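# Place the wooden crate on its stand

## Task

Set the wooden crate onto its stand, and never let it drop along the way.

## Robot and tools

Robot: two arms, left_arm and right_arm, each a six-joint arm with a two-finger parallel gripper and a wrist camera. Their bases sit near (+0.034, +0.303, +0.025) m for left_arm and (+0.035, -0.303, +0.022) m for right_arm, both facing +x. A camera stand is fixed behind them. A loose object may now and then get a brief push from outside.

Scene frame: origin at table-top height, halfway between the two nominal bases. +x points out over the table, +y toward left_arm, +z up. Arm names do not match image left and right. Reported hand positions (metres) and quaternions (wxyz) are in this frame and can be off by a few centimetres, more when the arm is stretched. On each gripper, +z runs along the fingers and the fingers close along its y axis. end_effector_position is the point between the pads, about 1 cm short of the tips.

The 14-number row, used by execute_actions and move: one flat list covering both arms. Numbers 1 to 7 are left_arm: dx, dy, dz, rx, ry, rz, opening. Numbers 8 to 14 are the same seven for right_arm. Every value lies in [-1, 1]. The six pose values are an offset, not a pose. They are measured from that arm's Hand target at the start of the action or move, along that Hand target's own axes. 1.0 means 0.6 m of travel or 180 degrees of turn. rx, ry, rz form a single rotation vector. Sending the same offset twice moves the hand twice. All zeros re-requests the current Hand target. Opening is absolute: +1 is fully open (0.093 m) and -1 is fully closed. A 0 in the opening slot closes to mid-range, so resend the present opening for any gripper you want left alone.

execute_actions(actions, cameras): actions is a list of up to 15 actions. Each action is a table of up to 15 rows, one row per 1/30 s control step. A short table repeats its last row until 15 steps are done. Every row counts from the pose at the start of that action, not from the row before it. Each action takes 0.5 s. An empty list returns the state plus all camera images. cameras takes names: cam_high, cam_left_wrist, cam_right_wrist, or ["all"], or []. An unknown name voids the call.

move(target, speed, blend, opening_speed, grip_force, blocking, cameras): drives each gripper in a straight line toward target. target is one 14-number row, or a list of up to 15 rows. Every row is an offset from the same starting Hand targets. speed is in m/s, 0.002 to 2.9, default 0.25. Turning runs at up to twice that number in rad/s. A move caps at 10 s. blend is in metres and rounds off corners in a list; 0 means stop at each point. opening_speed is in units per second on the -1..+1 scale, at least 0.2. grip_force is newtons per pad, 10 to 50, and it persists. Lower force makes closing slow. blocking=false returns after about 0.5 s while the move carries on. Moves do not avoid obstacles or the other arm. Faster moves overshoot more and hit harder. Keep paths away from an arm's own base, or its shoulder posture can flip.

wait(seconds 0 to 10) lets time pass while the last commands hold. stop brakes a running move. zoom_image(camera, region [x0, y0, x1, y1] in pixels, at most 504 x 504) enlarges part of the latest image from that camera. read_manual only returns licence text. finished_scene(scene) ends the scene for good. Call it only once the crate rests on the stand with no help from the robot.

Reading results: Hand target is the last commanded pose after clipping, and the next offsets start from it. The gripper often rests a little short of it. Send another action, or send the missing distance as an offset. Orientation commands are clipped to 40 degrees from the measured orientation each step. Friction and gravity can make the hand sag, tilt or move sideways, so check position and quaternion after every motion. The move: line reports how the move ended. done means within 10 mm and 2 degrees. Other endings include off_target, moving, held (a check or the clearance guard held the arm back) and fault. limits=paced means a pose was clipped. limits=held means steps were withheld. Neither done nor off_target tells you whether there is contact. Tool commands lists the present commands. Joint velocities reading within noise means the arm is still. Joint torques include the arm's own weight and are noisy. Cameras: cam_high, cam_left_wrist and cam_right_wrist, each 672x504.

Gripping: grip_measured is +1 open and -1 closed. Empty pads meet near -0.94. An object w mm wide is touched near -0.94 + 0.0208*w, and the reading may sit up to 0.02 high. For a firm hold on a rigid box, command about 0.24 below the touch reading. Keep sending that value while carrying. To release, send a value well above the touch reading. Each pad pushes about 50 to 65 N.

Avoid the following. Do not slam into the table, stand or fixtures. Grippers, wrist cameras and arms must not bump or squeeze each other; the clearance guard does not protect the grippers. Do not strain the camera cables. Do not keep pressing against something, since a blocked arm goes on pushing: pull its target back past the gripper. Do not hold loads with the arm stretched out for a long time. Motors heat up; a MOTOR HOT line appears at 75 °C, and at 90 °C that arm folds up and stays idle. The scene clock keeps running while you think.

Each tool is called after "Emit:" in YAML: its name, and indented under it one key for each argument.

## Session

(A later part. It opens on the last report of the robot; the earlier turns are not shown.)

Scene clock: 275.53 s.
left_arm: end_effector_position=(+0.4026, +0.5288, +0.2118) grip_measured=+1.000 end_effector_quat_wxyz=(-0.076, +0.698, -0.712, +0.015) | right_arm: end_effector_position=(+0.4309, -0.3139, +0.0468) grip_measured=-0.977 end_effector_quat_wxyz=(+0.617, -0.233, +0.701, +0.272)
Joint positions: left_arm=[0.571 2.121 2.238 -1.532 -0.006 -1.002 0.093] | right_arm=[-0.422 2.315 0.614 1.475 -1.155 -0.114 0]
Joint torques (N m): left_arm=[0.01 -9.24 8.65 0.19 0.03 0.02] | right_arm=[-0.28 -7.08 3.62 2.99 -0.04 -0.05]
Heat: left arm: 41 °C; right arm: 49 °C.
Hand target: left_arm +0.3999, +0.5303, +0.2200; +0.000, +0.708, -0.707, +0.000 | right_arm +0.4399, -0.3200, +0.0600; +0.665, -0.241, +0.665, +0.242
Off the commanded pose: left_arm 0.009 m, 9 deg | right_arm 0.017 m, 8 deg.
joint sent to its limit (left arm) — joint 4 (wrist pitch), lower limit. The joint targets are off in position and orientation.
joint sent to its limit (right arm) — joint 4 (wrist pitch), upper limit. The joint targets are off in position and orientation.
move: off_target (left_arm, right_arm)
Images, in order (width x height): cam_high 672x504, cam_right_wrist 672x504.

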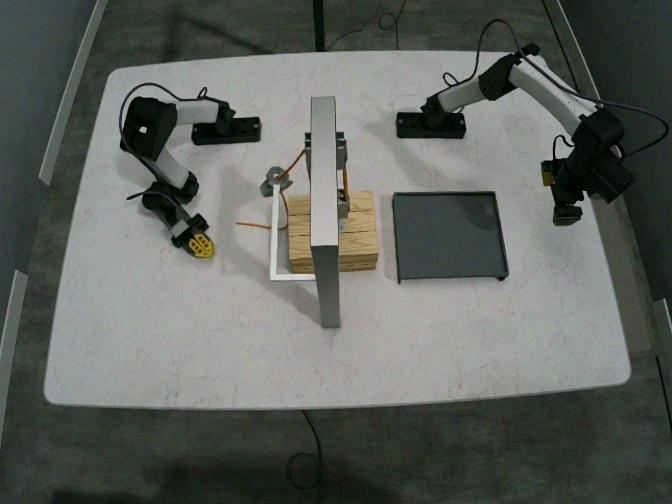

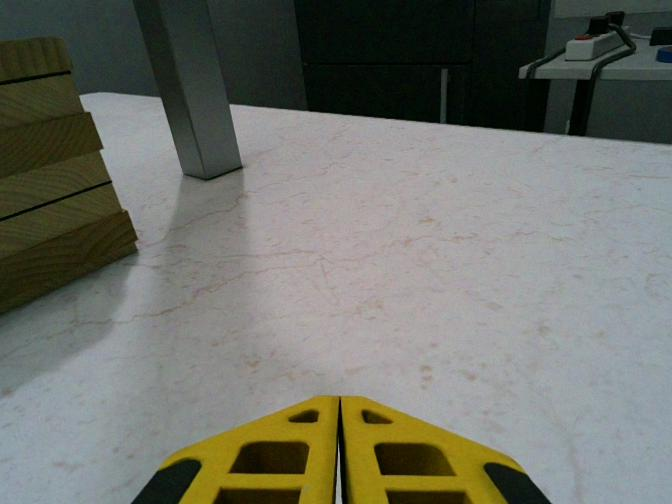

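Emit:
move:
  target: [0,0,0,0,0,0,1,-0.2167,0.1633,-0.298,0,0,0,1]
  cameras: ["all"]

Scene clock: 281.33 s.
left_arm: end_effector_position=(+0.4026, +0.5288, +0.2118) grip_measured=+1.000 end_effector_quat_wxyz=(-0.076, +0.698, -0.712, +0.015) | right_arm: end_effector_position=(+0.2457, -0.3620, +0.1908) grip_measured=+1.000 end_effector_quat_wxyz=(+0.691, -0.149, +0.692, +0.150)
Joint positions: left_arm=[0.571 2.121 2.238 -1.532 -0.006 -1.002 0.093] | right_arm=[-1.146 1.186 0.001 1.398 -1.577 0.215 0.093]
Joint torques (N m): left_arm=[0.02 -9.24 8.64 0.19 0.03 0.02] | right_arm=[-0.36 -1.65 3.89 1.46 -0.13 -0.05]
Heat: left arm: 41 °C; right arm: 48 °C.
Hand target: left_arm +0.3999, +0.5303, +0.2200; +0.000, +0.708, -0.707, +0.000 | right_arm +0.2399, -0.3597, +0.1900; +0.665, -0.241, +0.665, +0.242
Off the commanded pose: left_arm 0.009 m, 9 deg | right_arm 0.006 m, 16 deg.
joint sent to its limit (left arm) — joint 4 (wrist pitch), lower limit. The joint targets are off in position and orientation.
joint sent to its limit (right arm) — joint 5 (wrist yaw), lower limit. The joint targets are off in position and orientation.
move: off_target (left_arm, right_arm)

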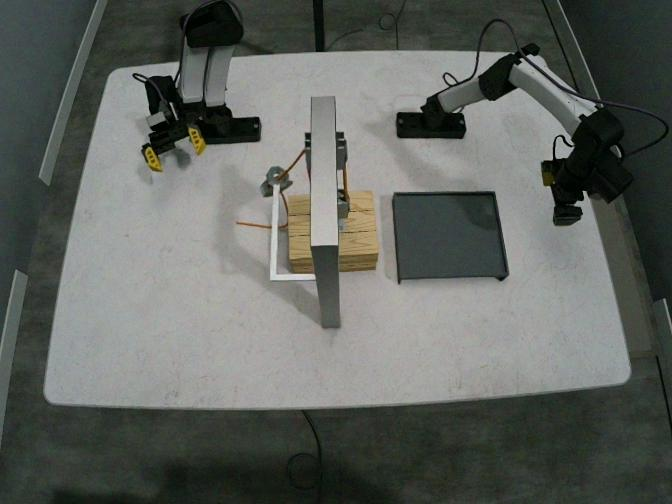

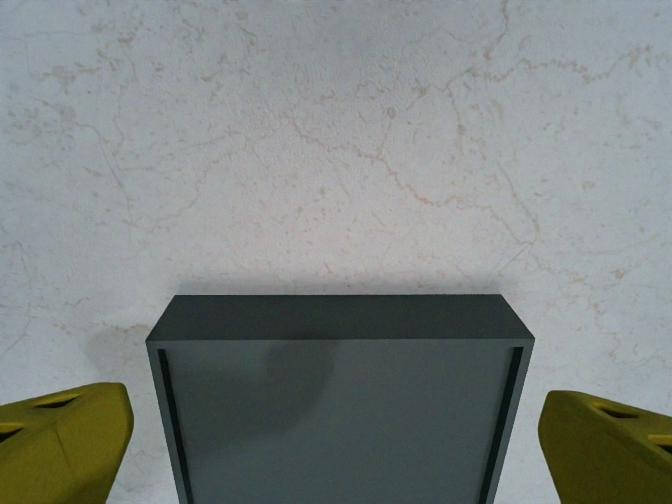

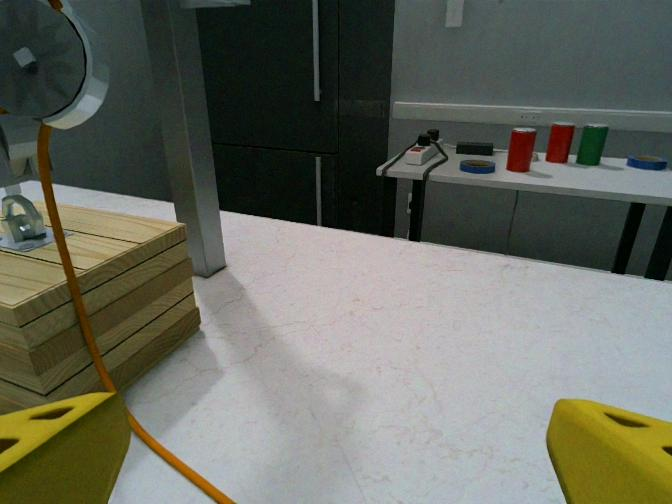

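Emit:
zoom_image:
  camera: "cam_right_wrist"
  region: [0, 0, 252, 504]

Emit:
zoom_image:
  camera: "cam_high"
  region: [220, 120, 400, 290]

Scaled by 1.000.

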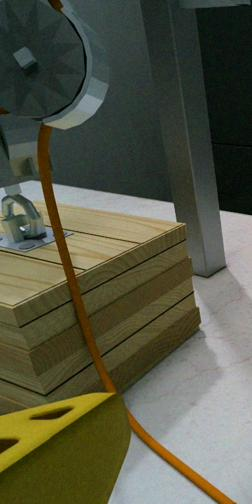

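Scaled by 2.800 from the camera's 672x504 image, which has a finer 960x720 frame.

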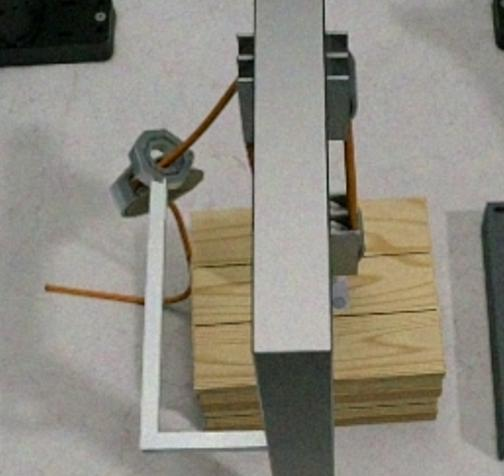

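Emit:
move:
  target: [0,0,0,0,0,0,1,0.0583,0.115,0.2053,-0.1111,0,0,1]
  cameras: ["cam_right_wrist"]

Emit:
zoom_image:
  camera: "cam_right_wrist"
  region: [150, 0, 520, 504]

Scene clock: 296.93 s.
left_arm: end_effector_position=(+0.4026, +0.5288, +0.2118) grip_measured=+1.000 end_effector_quat_wxyz=(-0.076, +0.698, -0.712, +0.015) | right_arm: end_effector_position=(+0.2823, -0.2251, +0.1486) grip_measured=+1.000 end_effector_quat_wxyz=(+0.591, -0.332, +0.629, +0.380)
Joint positions: left_arm=[0.571 2.121 2.238 -1.532 -0.006 -1.002 0.093] | right_arm=[-0.392 1.605 0.1 1.398 -1.455 -0.02 0.093]
Joint torques (N m): left_arm=[0.01 -9.24 8.64 0.19 0.03 0.02] | right_arm=[0.76 -2.54 4.78 2.14 0.01 -0.36]
Motor temperatures (°C): left_arm=[30 40 42 34 28 27 28] | right_arm=[30 32 37 45 27 25 29]
Heat: left arm: 42 °C; right arm: 45 °C.
Hand target: left_arm +0.3999, +0.5303, +0.2200; +0.000, +0.708, -0.707, +0.000 | right_arm +0.2901, -0.2277, +0.1551; +0.613, -0.353, +0.613, +0.353
Off the commanded pose: left_arm 0.009 m, 9 deg | right_arm 0.010 m, 5 deg.
joint sent to its limit (left arm) — joint 4 (wrist pitch), lower limit. The joint targets are off in position and orientation.
move: off_target (left_arm, right_arm)
Images, in order (width x height): cam_right_wrist 672x504.

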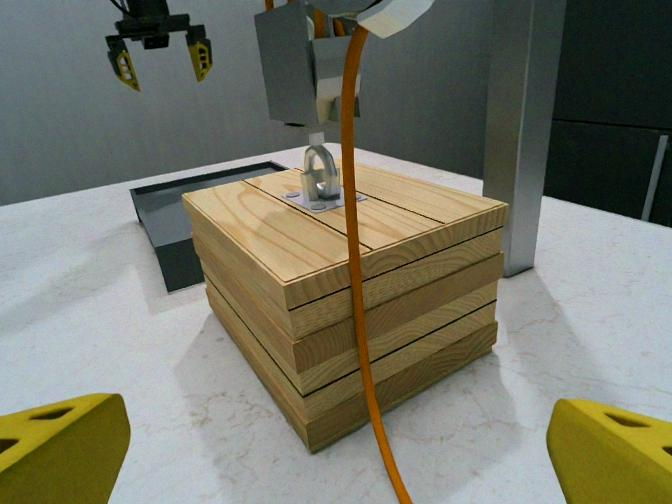

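Scaled by 1.000.

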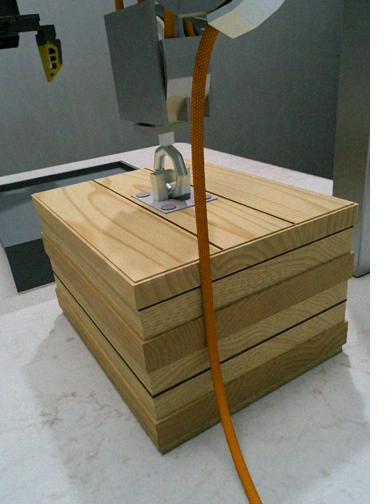

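Emit:
zoom_image:
  camera: "cam_right_wrist"
  region: [180, 280, 520, 480]

Emit:
zoom_image:
  camera: "cam_right_wrist"
  region: [230, 0, 450, 220]

Scaled by 1.482 from the camera's 672x504 image, which has a finer 960x720 frame.

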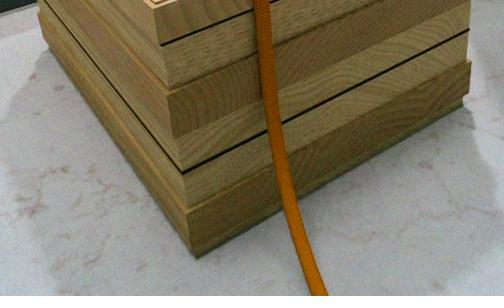

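Scaled by 2.291 from the camera's 672x504 image, which has a finer 960x720 frame.

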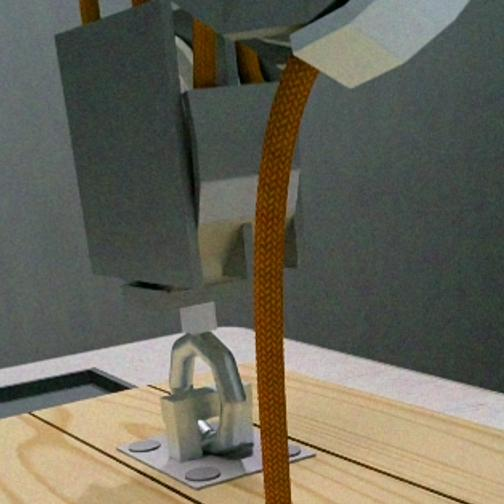

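Emit:
move:
  target: [0,0,0,0,0,0,1,-0.0083,-0.006,0.1753,0,0,0,1]
  speed: 0.15
  cameras: ["cam_right_wrist"]

Scene clock: 314.17 s.
left_arm: end_effector_position=(+0.4026, +0.5288, +0.2118) grip_measured=+1.000 end_effector_quat_wxyz=(-0.076, +0.698, -0.712, +0.015) | right_arm: end_effector_position=(+0.3382, -0.1412, +0.1475) grip_measured=+1.000 end_effector_quat_wxyz=(+0.590, -0.346, +0.632, +0.365)
Joint positions: left_arm=[0.571 2.121 2.238 -1.532 -0.006 -1.002 0.093] | right_arm=[0.075 1.728 0.263 1.398 -0.984 -0.003 0.093]
Joint torques (N m): left_arm=[0.01 -9.24 8.62 0.19 0.03 0.02] | right_arm=[0.87 -3.95 5.41 2.64 0.03 -0.04]
Heat: left arm: 42 °C; right arm: 47 °C.
Hand target: left_arm +0.3999, +0.5303, +0.2200; +0.000, +0.708, -0.707, +0.000 | right_arm +0.3459, -0.1385, +0.1600; +0.613, -0.353, +0.613, +0.353
Off the commanded pose: left_arm 0.009 m, 9 deg | right_arm 0.015 m, 4 deg.
joint sent to its limit (left arm) — joint 4 (wrist pitch), lower limit. The joint targets are off in position and orientation.
move: off_target (left_arm, right_arm)
Images, in order (width x height): cam_right_wrist 672x504.

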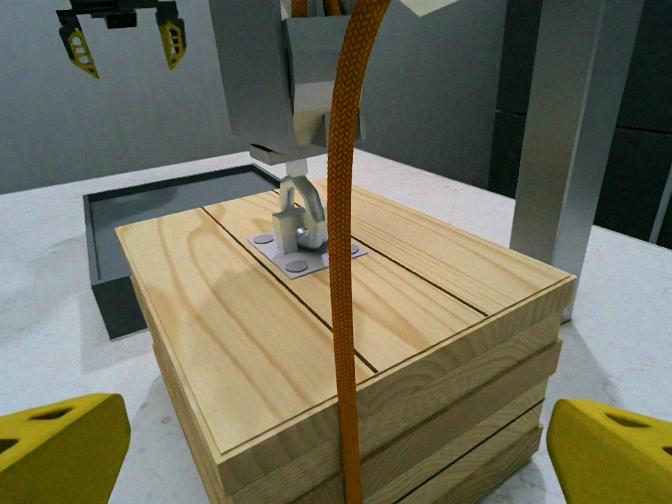

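Emit:
move:
  target:
    - [0,0,0,0,0,0,1,0,0,-0.2167,0,0,0,1]
    - [0,0,0,0,0,0,1,-0.0667,-0.0867,-0.2032,0.275,0.4006,0.2307,1]
    - [0,0,0,0,0,0,1,-0.0167,-0.0917,-0.1617,0.6195,0.1898,0.5198,1]
  speed: 0.4
  blend: [0.03,0.02,0]
  cameras: ["cam_right_wrist","cam_high"]

Scene clock: 354.63 s.
left_arm: end_effector_position=(+0.4026, +0.5288, +0.2118) grip_measured=+1.000 end_effector_quat_wxyz=(-0.076, +0.698, -0.712, +0.015) | right_arm: end_effector_position=(+0.3397, -0.2486, +0.1621) grip_measured=+1.000 end_effector_quat_wxyz=(+0.053, +0.632, +0.771, -0.056)
Joint positions: left_arm=[0.571 2.121 2.238 -1.532 -0.006 -1.002 0.093] | right_arm=[0.263 1.735 1.522 -1.386 0.152 1.633 0.093]
Joint torques (N m): left_arm=[0.01 -9.24 8.65 0.19 0.03 0.02] | right_arm=[0.83 -6.08 8.16 0.12 0.25 0.09]
Motor temperatures (°C): left_arm=[30 42 42 33 28 27 28] | right_arm=[30 32 39 50 27 25 29]
Heat: left arm: 42 °C; right arm: 50 °C.
Hand target: left_arm +0.3999, +0.5303, +0.2200; +0.000, +0.708, -0.707, +0.000 | right_arm +0.3449, -0.2500, +0.1700; +0.067, +0.640, +0.764, -0.056
Off the commanded pose: left_arm 0.009 m, 9 deg | right_arm 0.010 m, 2 deg.
joint sent to its limit (left arm) — joint 4 (wrist pitch), lower limit. The joint targets are off in position and orientation.
move: off_target (left_arm)
Images, in order (width x height): cam_high 672x504, cam_right_wrist 672x504.

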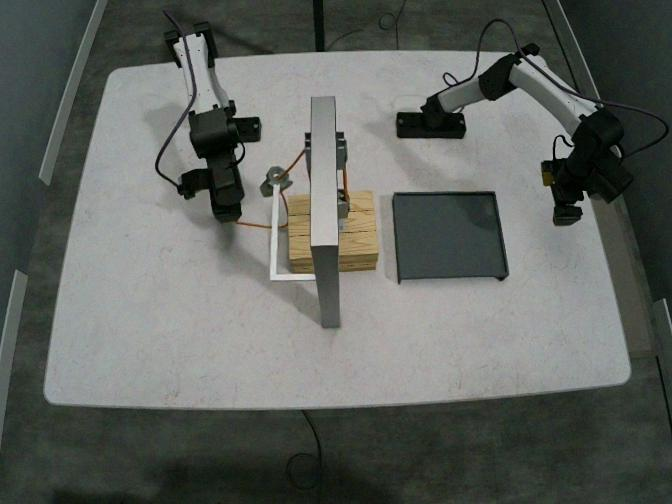

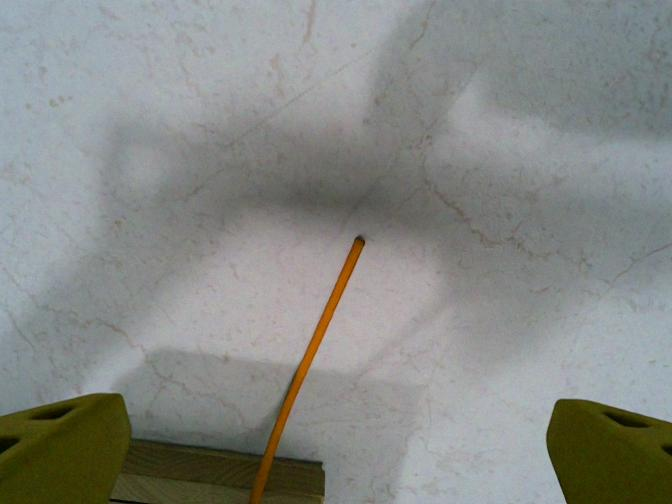

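Emit:
move:
  target: [0,0,0,0,0,0,1,0.0893,-0.0015,0.1738,-0.0024,0.1387,0.0565,1]
  speed: 0.15
  cameras: ["cam_right_wrist","cam_high"]

Scene clock: 384.70 s.
left_arm: end_effector_position=(+0.4026, +0.5288, +0.2118) grip_measured=+1.000 end_effector_quat_wxyz=(-0.076, +0.698, -0.712, +0.015) | right_arm: end_effector_position=(+0.3341, -0.2188, +0.0585) grip_measured=+1.000 end_effector_quat_wxyz=(-0.090, +0.694, +0.710, +0.079)
Joint positions: left_arm=[0.571 2.121 2.238 -1.532 -0.006 -1.002 0.093] | right_arm=[0.15 1.768 1.128 -0.914 -0.24 1.695 0.093]
Joint torques (N m): left_arm=[0.02 -9.22 8.64 0.19 0.03 0.02] | right_arm=[-0.23 -6.43 4.64 0.71 -0.37 0.1]
Motor temperatures (°C): left_arm=[30 43 43 33 28 27 28] | right_arm=[30 34 41 43 27 25 29]
Heat: left arm: 43 °C; right arm: 43 °C.
Hand target: left_arm +0.3999, +0.5303, +0.2200; +0.000, +0.708, -0.707, +0.000 | right_arm +0.3379, -0.2161, +0.0580; -0.093, +0.701, +0.701, +0.092
Off the commanded pose: left_arm 0.009 m, 9 deg | right_arm 0.005 m, 2 deg.
joint sent to its limit (left arm) — joint 4 (wrist pitch), lower limit. The joint targets are off in position and orientation.
move: off_target (left_arm)
Images, in order (width x height): cam_high 672x504, cam_right_wrist 672x504.

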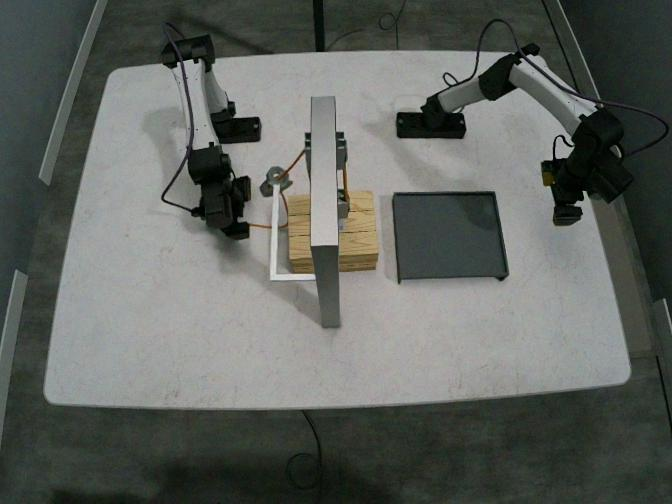

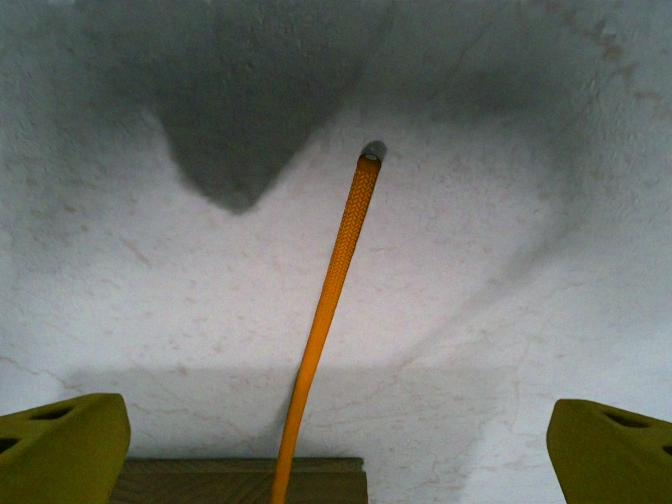

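Emit:
move:
  target: [0,0,0,0,0,0,1,-0.0248,-0.0007,0.071,0,0,0,1]
  speed: 0.05
  cameras: ["cam_right_wrist"]

Scene clock: 397.17 s.
left_arm: end_effector_position=(+0.4026, +0.5288, +0.2118) grip_measured=+1.000 end_effector_quat_wxyz=(-0.076, +0.698, -0.712, +0.015) | right_arm: end_effector_position=(+0.3334, -0.2215, +0.0138) grip_measured=+1.000 end_effector_quat_wxyz=(-0.090, +0.697, +0.707, +0.080)
Joint positions: left_arm=[0.571 2.121 2.238 -1.532 -0.006 -1.002 0.093] | right_arm=[0.141 1.846 1.027 -0.736 -0.241 1.695 0.093]
Joint torques (N m): left_arm=[0.01 -9.24 8.64 0.19 0.03 0.01] | right_arm=[-0.32 -6.56 4.4 0.71 -0.33 -0.01]
Heat: left arm: 43 °C; right arm: 42 °C.
Hand target: left_arm +0.3999, +0.5303, +0.2200; +0.000, +0.708, -0.707, +0.000 | right_arm +0.3375, -0.2194, +0.0130; -0.093, +0.701, +0.701, +0.092
Off the commanded pose: left_arm 0.009 m, 9 deg | right_arm 0.005 m, 2 deg.
joint sent to its limit (left arm) — joint 4 (wrist pitch), lower limit. The joint targets are off in position and orientation.
move: off_target (left_arm)
Images, in order (width x height): cam_right_wrist 672x504.

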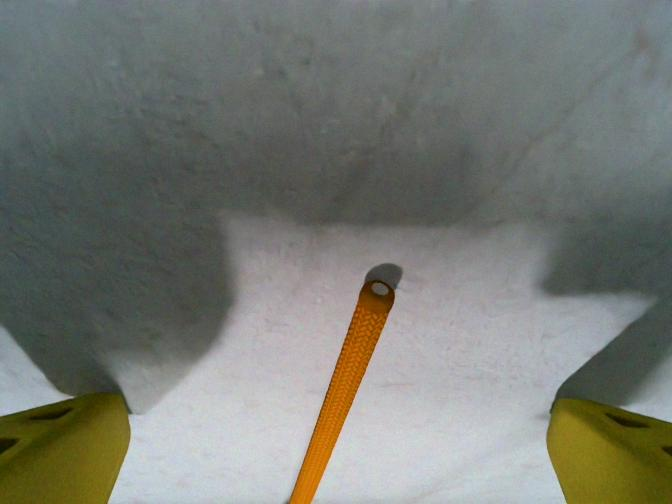

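Emit:
move:
  target: [0,0,0,0,0,0,1,0,0,0,0,0,0,-1]
  opening_speed: 1.5
  cameras: ["cam_right_wrist"]

Scene clock: 401.13 s.
left_arm: end_effector_position=(+0.4026, +0.5288, +0.2118) grip_measured=+1.000 end_effector_quat_wxyz=(-0.076, +0.698, -0.712, +0.015) | right_arm: end_effector_position=(+0.3334, -0.2215, +0.0138) grip_measured=-0.970 end_effector_quat_wxyz=(-0.090, +0.697, +0.707, +0.080)
Joint positions: left_arm=[0.571 2.121 2.238 -1.532 -0.006 -1.002 0.093] | right_arm=[0.141 1.846 1.027 -0.736 -0.241 1.695 0]
Joint torques (N m): left_arm=[0.02 -9.24 8.64 0.19 0.03 0.01] | right_arm=[-0.36 -6.5 4.42 0.72 -0.33 0.01]
Heat: left arm: 43 °C; right arm: 42 °C.
Hand target: left_arm +0.3999, +0.5303, +0.2200; +0.000, +0.708, -0.707, +0.000 | right_arm +0.3375, -0.2194, +0.0130; -0.093, +0.701, +0.701, +0.092
Off the commanded pose: left_arm 0.009 m, 9 deg | right_arm 0.005 m, 2 deg.
joint sent to its limit (left arm) — joint 4 (wrist pitch), lower limit. The joint targets are off in position and orientation.
move: off_target (left_arm)
Images, in order (width x height): cam_right_wrist 672x504.

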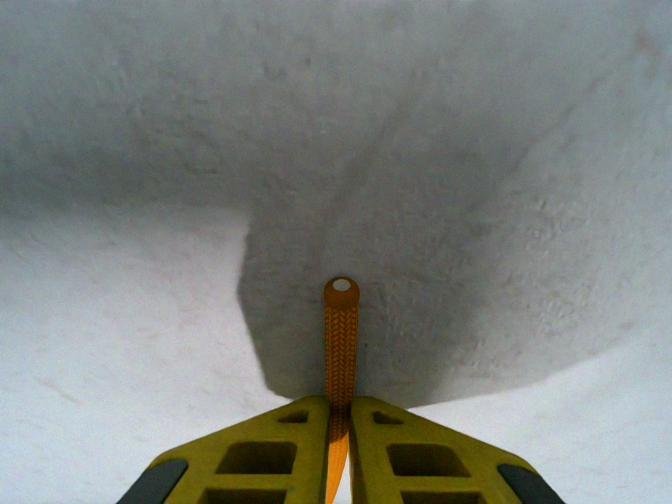

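Emit:
move:
  target: [0,0,0,0,0,0,1,-0.2792,0.0375,-0.1213,0,0,0,-1]
  speed: 0.12
  cameras: ["cam_right_wrist","cam_high"]

Scene clock: 407.83 s.
left_arm: end_effector_position=(+0.4026, +0.5288, +0.2118) grip_measured=+1.000 end_effector_quat_wxyz=(-0.076, +0.698, -0.712, +0.015) | right_arm: end_effector_position=(+0.3536, -0.3914, +0.0351) grip_measured=-0.970 end_effector_quat_wxyz=(-0.104, +0.700, +0.700, +0.094)
Joint positions: left_arm=[0.571 2.121 2.238 -1.532 -0.006 -1.002 0.093] | right_arm=[-0.393 1.995 1.323 -1.024 -0.252 1.156 0]
Joint torques (N m): left_arm=[0.02 -9.24 8.65 0.19 0.03 0.02] | right_arm=[-0.35 -7.6 7.45 0 -0.07 -0.18]
Heat: left arm: 43 °C; right arm: 41 °C.
Hand target: left_arm +0.3999, +0.5303, +0.2200; +0.000, +0.708, -0.707, +0.000 | right_arm +0.3599, -0.4001, +0.0399; -0.093, +0.701, +0.701, +0.092
Off the commanded pose: left_arm 0.009 m, 9 deg | right_arm 0.012 m, 1 deg.
joint sent to its limit (left arm) — joint 4 (wrist pitch), lower limit. The joint targets are off in position and orientation.
move: off_target (left_arm, right_arm)
Images, in order (width x height): cam_high 672x504, cam_right_wrist 672x504.

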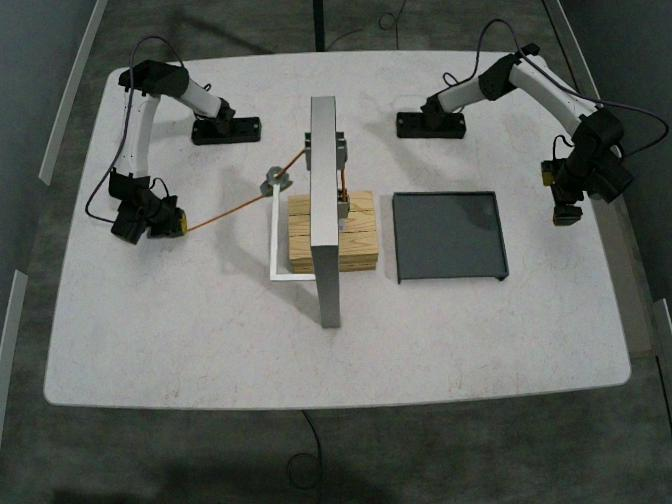

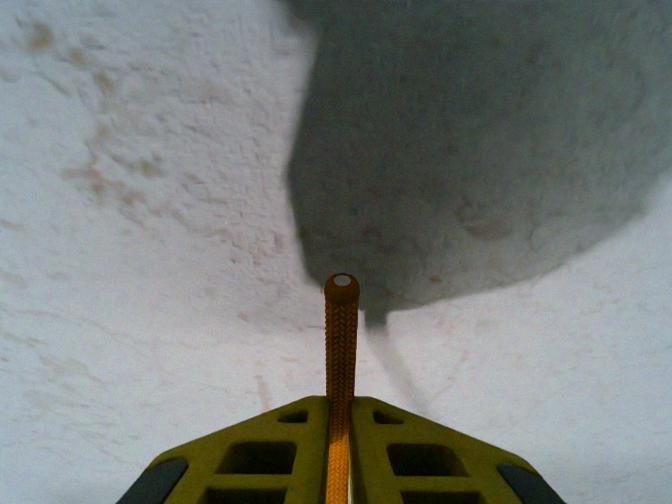

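Emit:
move:
  target: [0,0,0,0,0,0,1,-0.161,0.0167,-0.0432,0,0,0,-1]
  speed: 0.06
  cameras: ["cam_right_wrist","cam_high"]

Scene clock: 412.13 s.
left_arm: end_effector_position=(+0.4026, +0.5288, +0.2118) grip_measured=+1.000 end_effector_quat_wxyz=(-0.076, +0.698, -0.712, +0.015) | right_arm: end_effector_position=(+0.3606, -0.4509, +0.0560) grip_measured=-0.970 end_effector_quat_wxyz=(-0.162, +0.690, +0.692, +0.135)
Joint positions: left_arm=[0.571 2.121 2.238 -1.532 -0.006 -1.002 0.093] | right_arm=[-0.574 2.194 1.677 -1.328 -0.329 0.943 0]
Joint torques (N m): left_arm=[0.02 -9.24 8.64 0.19 0.03 0.02] | right_arm=[-2.91 -7.56 7.51 0.88 0.84 -0.19]
Heat: left arm: 44 °C; right arm: 41 °C.
Hand target: left_arm +0.3999, +0.5303, +0.2200; +0.000, +0.708, -0.707, +0.000 | right_arm +0.3699, -0.5001, +0.0399; -0.093, +0.701, +0.701, +0.092
Off the commanded pose: left_arm 0.009 m, 9 deg | right_arm 0.053 m, 9 deg.
joint sent to its limit (left arm) — joint 4 (wrist pitch), lower limit. The joint targets are off in position and orientation.
move: off_target (left_arm, right_arm)
Images, in order (width x height): cam_high 672x504, cam_right_wrist 672x504.

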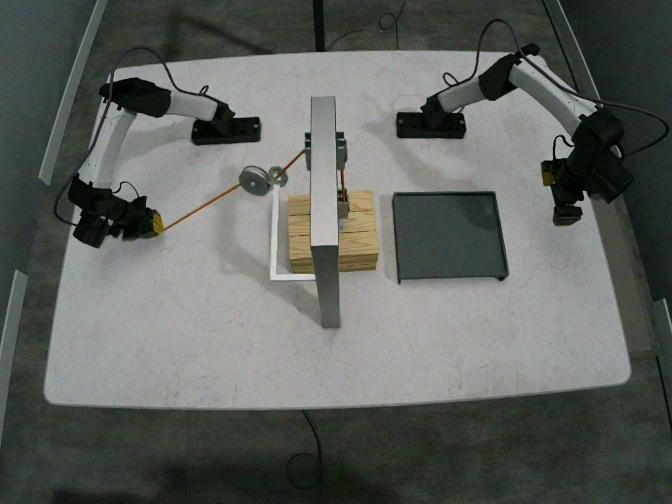

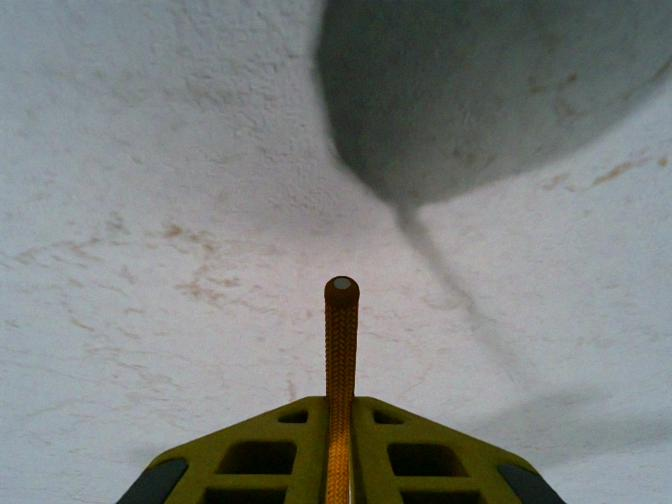

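Emit:
zoom_image:
  camera: "cam_high"
  region: [130, 120, 400, 300]

Scaled by 1.867 from the camera's 672x504 image, which has a finer 960x720 frame.

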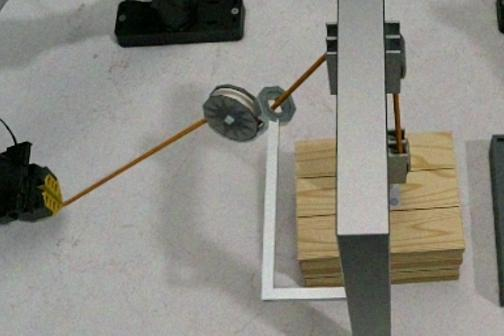

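Emit:
move:
  target: [0,0,0,0,0,0,1,-0.0848,0.0167,-0.0053,0,0,0,-1]
  speed: 0.05
  cameras: ["cam_right_wrist","cam_high"]

Scene clock: 419.60 s.
left_arm: end_effector_position=(+0.4026, +0.5288, +0.2118) grip_measured=+1.000 end_effector_quat_wxyz=(-0.076, +0.698, -0.712, +0.015) | right_arm: end_effector_position=(+0.3656, -0.4683, +0.0693) grip_measured=-0.970 end_effector_quat_wxyz=(-0.218, +0.687, +0.675, +0.161)
Joint positions: left_arm=[0.571 2.121 2.238 -1.532 -0.006 -1.002 0.093] | right_arm=[-0.629 2.354 1.949 -1.57 -0.382 0.874 0]
Joint torques (N m): left_arm=[0.02 -9.22 8.65 0.19 0.03 0.02] | right_arm=[-4.85 -7.64 7.76 1.67 1.46 -0.2]
Heat: left arm: 44 °C; right arm: 41 °C.
Hand target: left_arm +0.3999, +0.5303, +0.2200; +0.000, +0.708, -0.707, +0.000 | right_arm +0.3799, -0.5501, +0.0297; -0.093, +0.701, +0.701, +0.092
Off the commanded pose: left_arm 0.009 m, 9 deg | right_arm 0.092 m, 17 deg.
joint sent to its limit (left arm) — joint 4 (wrist pitch), lower limit. The joint targets are off in position and orientation.
move: off_target (left_arm, right_arm)
Images, in order (width x height): cam_high 672x504, cam_right_wrist 672x504.

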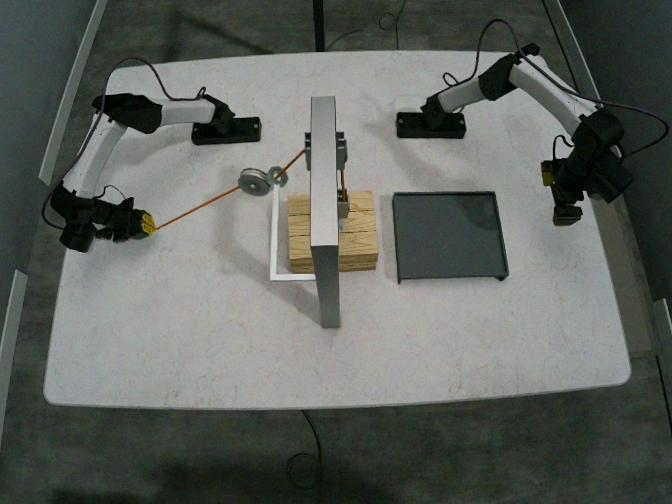

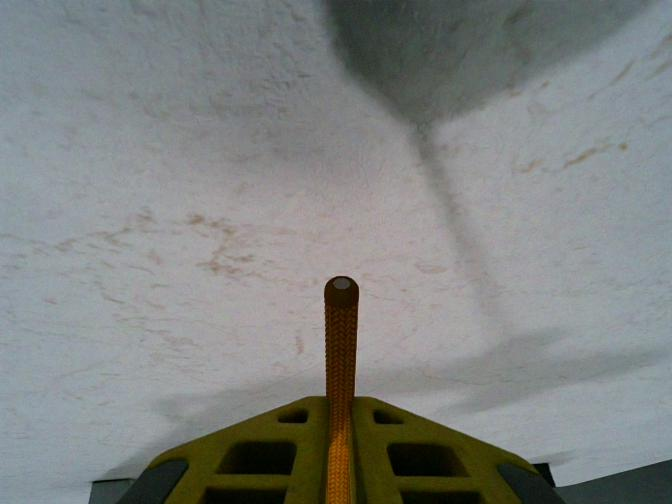

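Emit:
zoom_image:
  camera: "cam_high"
  region: [220, 120, 400, 290]

Scaled by 2.800 from the camera's 672x504 image, which has a finer 960x720 frame.

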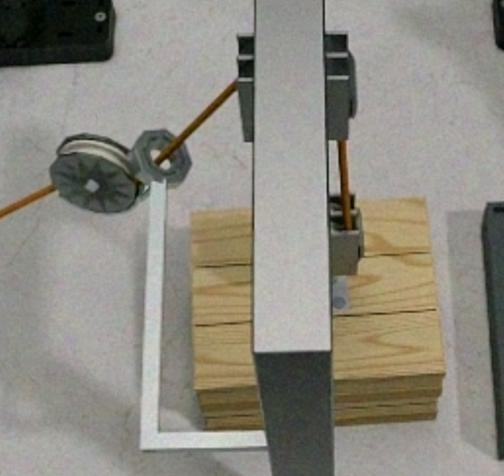

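Emit:
move:
  target: [0.333,0.117,0.1167,0.5782,-0.2105,0.5782,1,0,0,0,0,0,0,-1]
  speed: 0.35
  cameras: ["all"]

Scene clock: 443.03 s.
left_arm: end_effector_position=(+0.3276, +0.3291, +0.1401) grip_measured=+1.000 end_effector_quat_wxyz=(+0.626, +0.268, +0.664, -0.309) | right_arm: end_effector_position=(+0.3654, -0.4681, +0.0695) grip_measured=-0.970 end_effector_quat_wxyz=(-0.219, +0.686, +0.675, +0.161)
Joint positions: left_arm=[0.719 1.647 0.414 0.568 1.528 0.59 0.093] | right_arm=[-0.629 2.354 1.949 -1.572 -0.382 0.873 0]
Joint torques (N m): left_arm=[-0.79 -4.74 5.75 1.36 0.6 0.27] | right_arm=[-4.79 -7.6 7.94 1.64 1.45 -0.18]
Heat: left arm: 43 °C; right arm: 44 °C.
Hand target: left_arm +0.3300, +0.3304, +0.1500; +0.641, +0.298, +0.641, -0.298 | right_arm +0.3799, -0.5501, +0.0297; -0.093, +0.701, +0.701, +0.092
Off the commanded pose: left_arm 0.010 m, 5 deg | right_arm 0.092 m, 17 deg.
joint sent to its limit (left arm) — joint 5 (wrist yaw), upper limit. The joint targets are off in position, not in orientation.
move: off_target (left_arm, right_arm)

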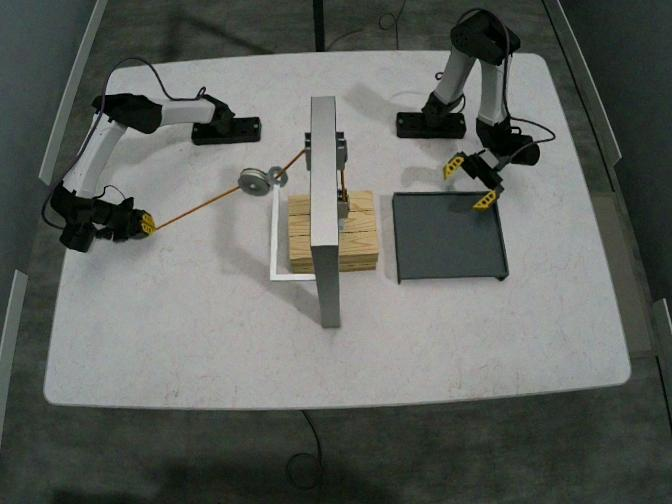

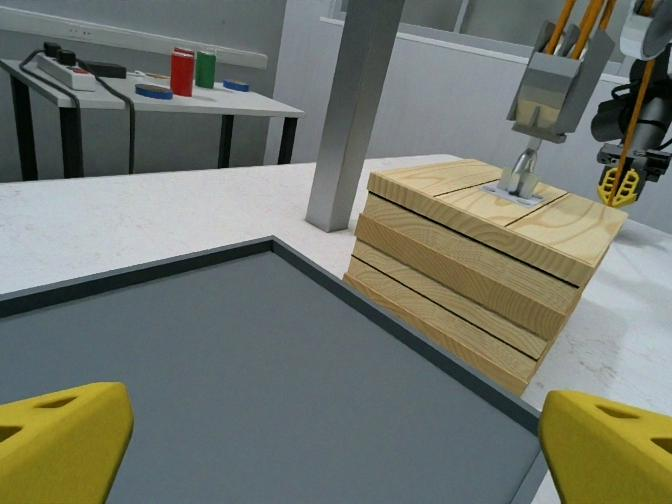

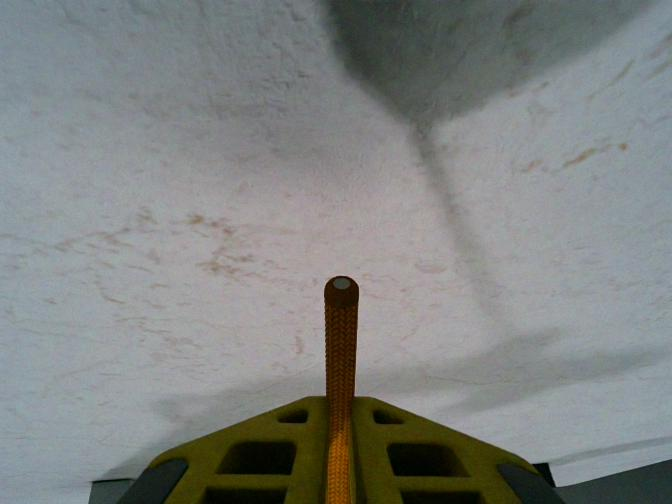

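Emit:
zoom_image:
  camera: "cam_left_wrist"
  region: [300, 130, 672, 430]

Emit:
zoom_image:
  camera: "cam_left_wrist"
  region: [480, 0, 672, 210]

Scaled by 1.355 from the camera's 672x504 image, which has a finer 960x720 frame.

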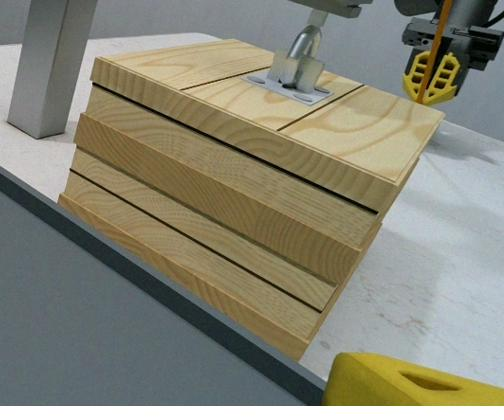

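Scaled by 2.400 from the camera's 672x504 image, which has a finer 960x720 frame.

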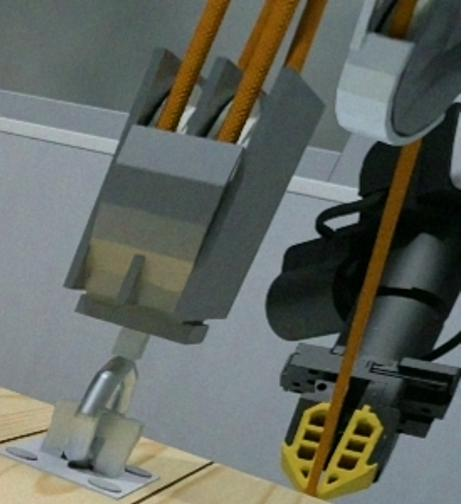

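Emit:
move:
  target: [0,0,0,0,0,0,1,-0.0848,0.0167,-0.0053,0,0,0,-1]
  speed: 0.05
  cameras: ["cam_left_wrist","cam_right_wrist"]

Scene clock: 449.77 s.
left_arm: end_effector_position=(+0.3276, +0.3291, +0.1401) grip_measured=+1.000 end_effector_quat_wxyz=(+0.626, +0.268, +0.664, -0.308) | right_arm: end_effector_position=(+0.4285, -0.4847, +0.0852) grip_measured=-0.970 end_effector_quat_wxyz=(-0.158, +0.660, +0.682, +0.273)
Joint positions: left_arm=[0.719 1.647 0.414 0.568 1.528 0.592 0.093] | right_arm=[-0.643 2.502 2.256 -1.61 -0.583 0.802 0]
Joint torques (N m): left_arm=[-0.79 -4.75 5.82 1.34 0.6 0.28] | right_arm=[-9.43 -5.64 8.44 0.99 3.03 -0.2]
Motor temperatures (°C): left_arm=[29 42 43 34 28 27 28] | right_arm=[32 38 44 42 32 25 30]
Heat: left arm: 43 °C; right arm: 44 °C.
Hand target: left_arm +0.3300, +0.3304, +0.1500; +0.641, +0.298, +0.641, -0.298 | right_arm +0.3899, -0.6000, +0.0196; -0.093, +0.701, +0.701, +0.092
Off the commanded pose: left_arm 0.010 m, 5 deg | right_arm 0.138 m, 23 deg.
joint read past its limit (right arm) — joint 4 (wrist pitch), lower limit.
joint sent to its limit (left arm) — joint 5 (wrist yaw), upper limit. The joint targets are off in position, not in orientation.
move: off_target (left_arm, right_arm)
Images, in order (width x height): cam_left_wrist 672x504, cam_right_wrist 672x504.

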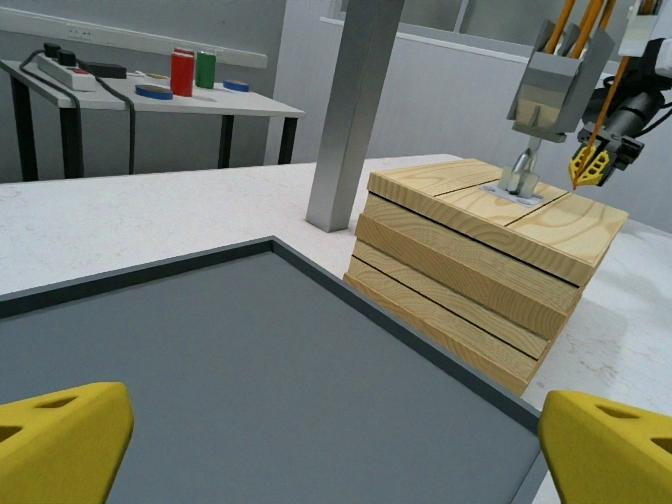

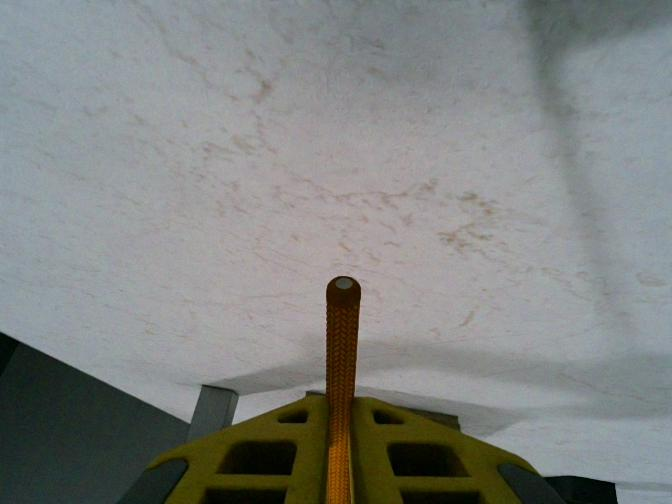

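Emit:
move:
  target: [0,0,0,0,0,0,1,0.0773,0.05,-0.031,0,0.1389,0,-1]
  speed: 0.08
  cameras: ["cam_left_wrist","cam_high"]

Scene clock: 488.33 s.
left_arm: end_effector_position=(+0.3276, +0.3291, +0.1401) grip_measured=+1.000 end_effector_quat_wxyz=(+0.626, +0.268, +0.664, -0.308) | right_arm: end_effector_position=(+0.4555, -0.4826, +0.0923) grip_measured=-0.970 end_effector_quat_wxyz=(-0.153, +0.652, +0.646, +0.366)
Joint positions: left_arm=[0.719 1.647 0.414 0.568 1.528 0.592 0.093] | right_arm=[-0.66 2.574 2.342 -1.615 -0.778 0.801 0]
Joint torques (N m): left_arm=[-0.79 -4.75 5.79 1.34 0.61 0.28] | right_arm=[-8.42 -7.75 8.14 0.18 1.58 0.11]
Motor temperatures (°C): left_arm=[29 38 42 36 28 27 27] | right_arm=[38 36 44 40 44 25 31]
Heat: left arm: 42 °C; right arm: 44 °C.
Hand target: left_arm +0.3300, +0.3304, +0.1500; +0.641, +0.298, +0.641, -0.298 | right_arm +0.4199, -0.5601, +0.0496; -0.242, +0.665, +0.664, +0.242
Off the commanded pose: left_arm 0.010 m, 5 deg | right_arm 0.095 m, 18 deg.
joint read past its limit (right arm) — joint 4 (wrist pitch), lower limit.
joint sent to its limit (left arm) — joint 5 (wrist yaw), upper limit. The joint targets are off in position, not in orientation.
joint sent to its limit (right arm) — joint 4 (wrist pitch), lower limit. The joint targets are off in position and orientation.
move: off_target (left_arm, right_arm)
Images, in order (width x height): cam_high 672x504, cam_left_wrist 672x504.

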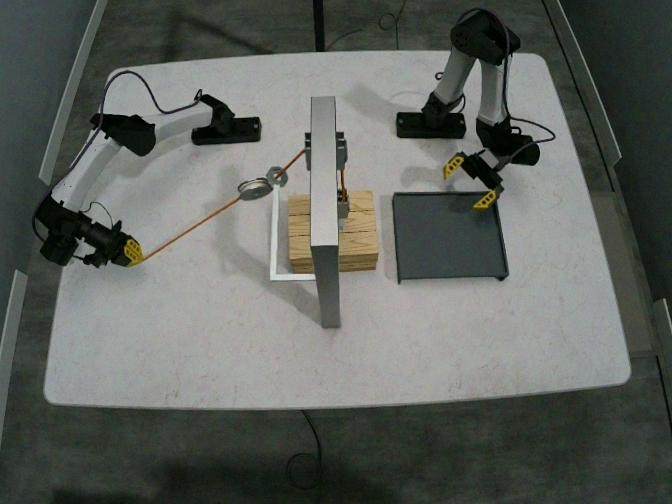

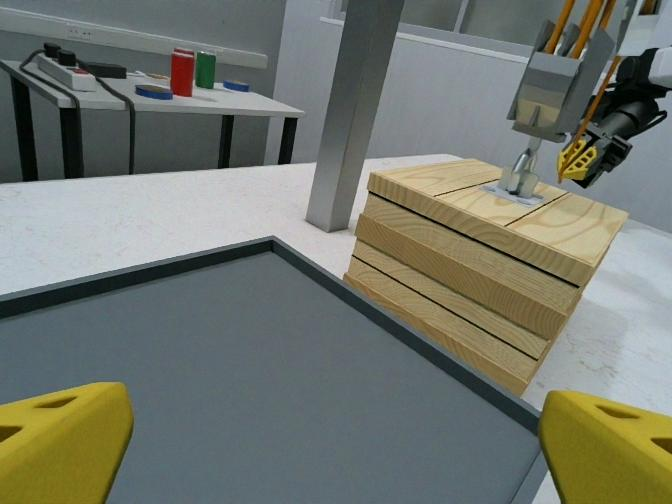

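Emit:
move:
  target: [0,0,0,0,0,0,1,0.1895,0,0.1372,0,0,0,-1]
  speed: 0.1
  cameras: ["cam_left_wrist","cam_high"]

Scene clock: 507.00 s.
left_arm: end_effector_position=(+0.3276, +0.3291, +0.1401) grip_measured=+1.000 end_effector_quat_wxyz=(+0.626, +0.268, +0.664, -0.308) | right_arm: end_effector_position=(+0.4158, -0.4152, +0.0447) grip_measured=-0.970 end_effector_quat_wxyz=(-0.269, +0.660, +0.659, +0.243)
Joint positions: left_arm=[0.719 1.647 0.414 0.568 1.528 0.592 0.093] | right_arm=[-0.524 2.519 2.064 -1.58 -0.6 0.897 0]
Joint torques (N m): left_arm=[-0.79 -4.74 5.81 1.34 0.61 0.28] | right_arm=[0.06 -15.54 4.22 -0.4 -0.26 0.09]
Motor temperatures (°C): left_arm=[29 37 42 36 29 27 27] | right_arm=[38 38 46 38 38 25 31]
Heat: left arm: 42 °C; right arm: 46 °C.
Hand target: left_arm +0.3300, +0.3304, +0.1500; +0.641, +0.298, +0.641, -0.298 | right_arm +0.4200, -0.4201, +0.0597; -0.242, +0.665, +0.664, +0.242
Off the commanded pose: left_arm 0.010 m, 5 deg | right_arm 0.016 m, 3 deg.
joint read past its limit (right arm) — joint 4 (wrist pitch), lower limit.
joint sent to its limit (left arm) — joint 5 (wrist yaw), upper limit. The joint targets are off in position, not in orientation.
move: off_target (left_arm, right_arm)
Images, in order (width x height): cam_high 672x504, cam_left_wrist 672x504.

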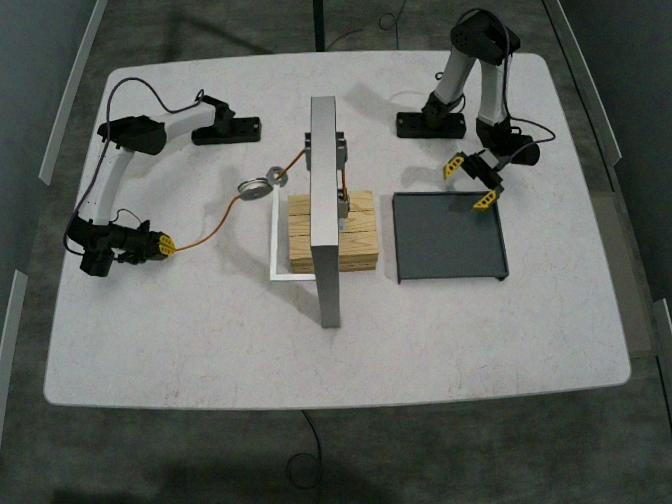

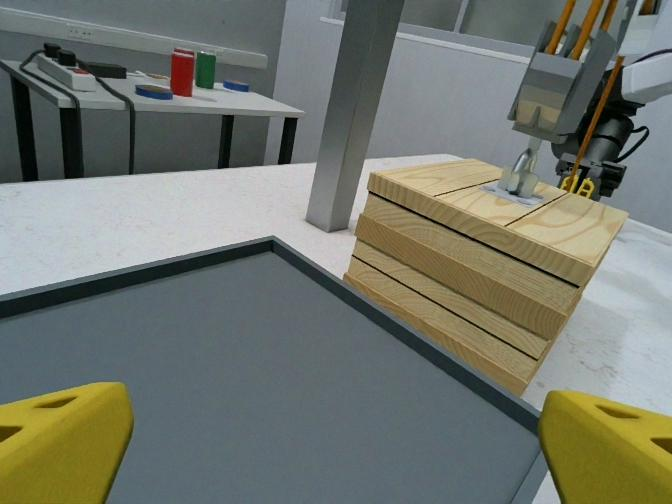

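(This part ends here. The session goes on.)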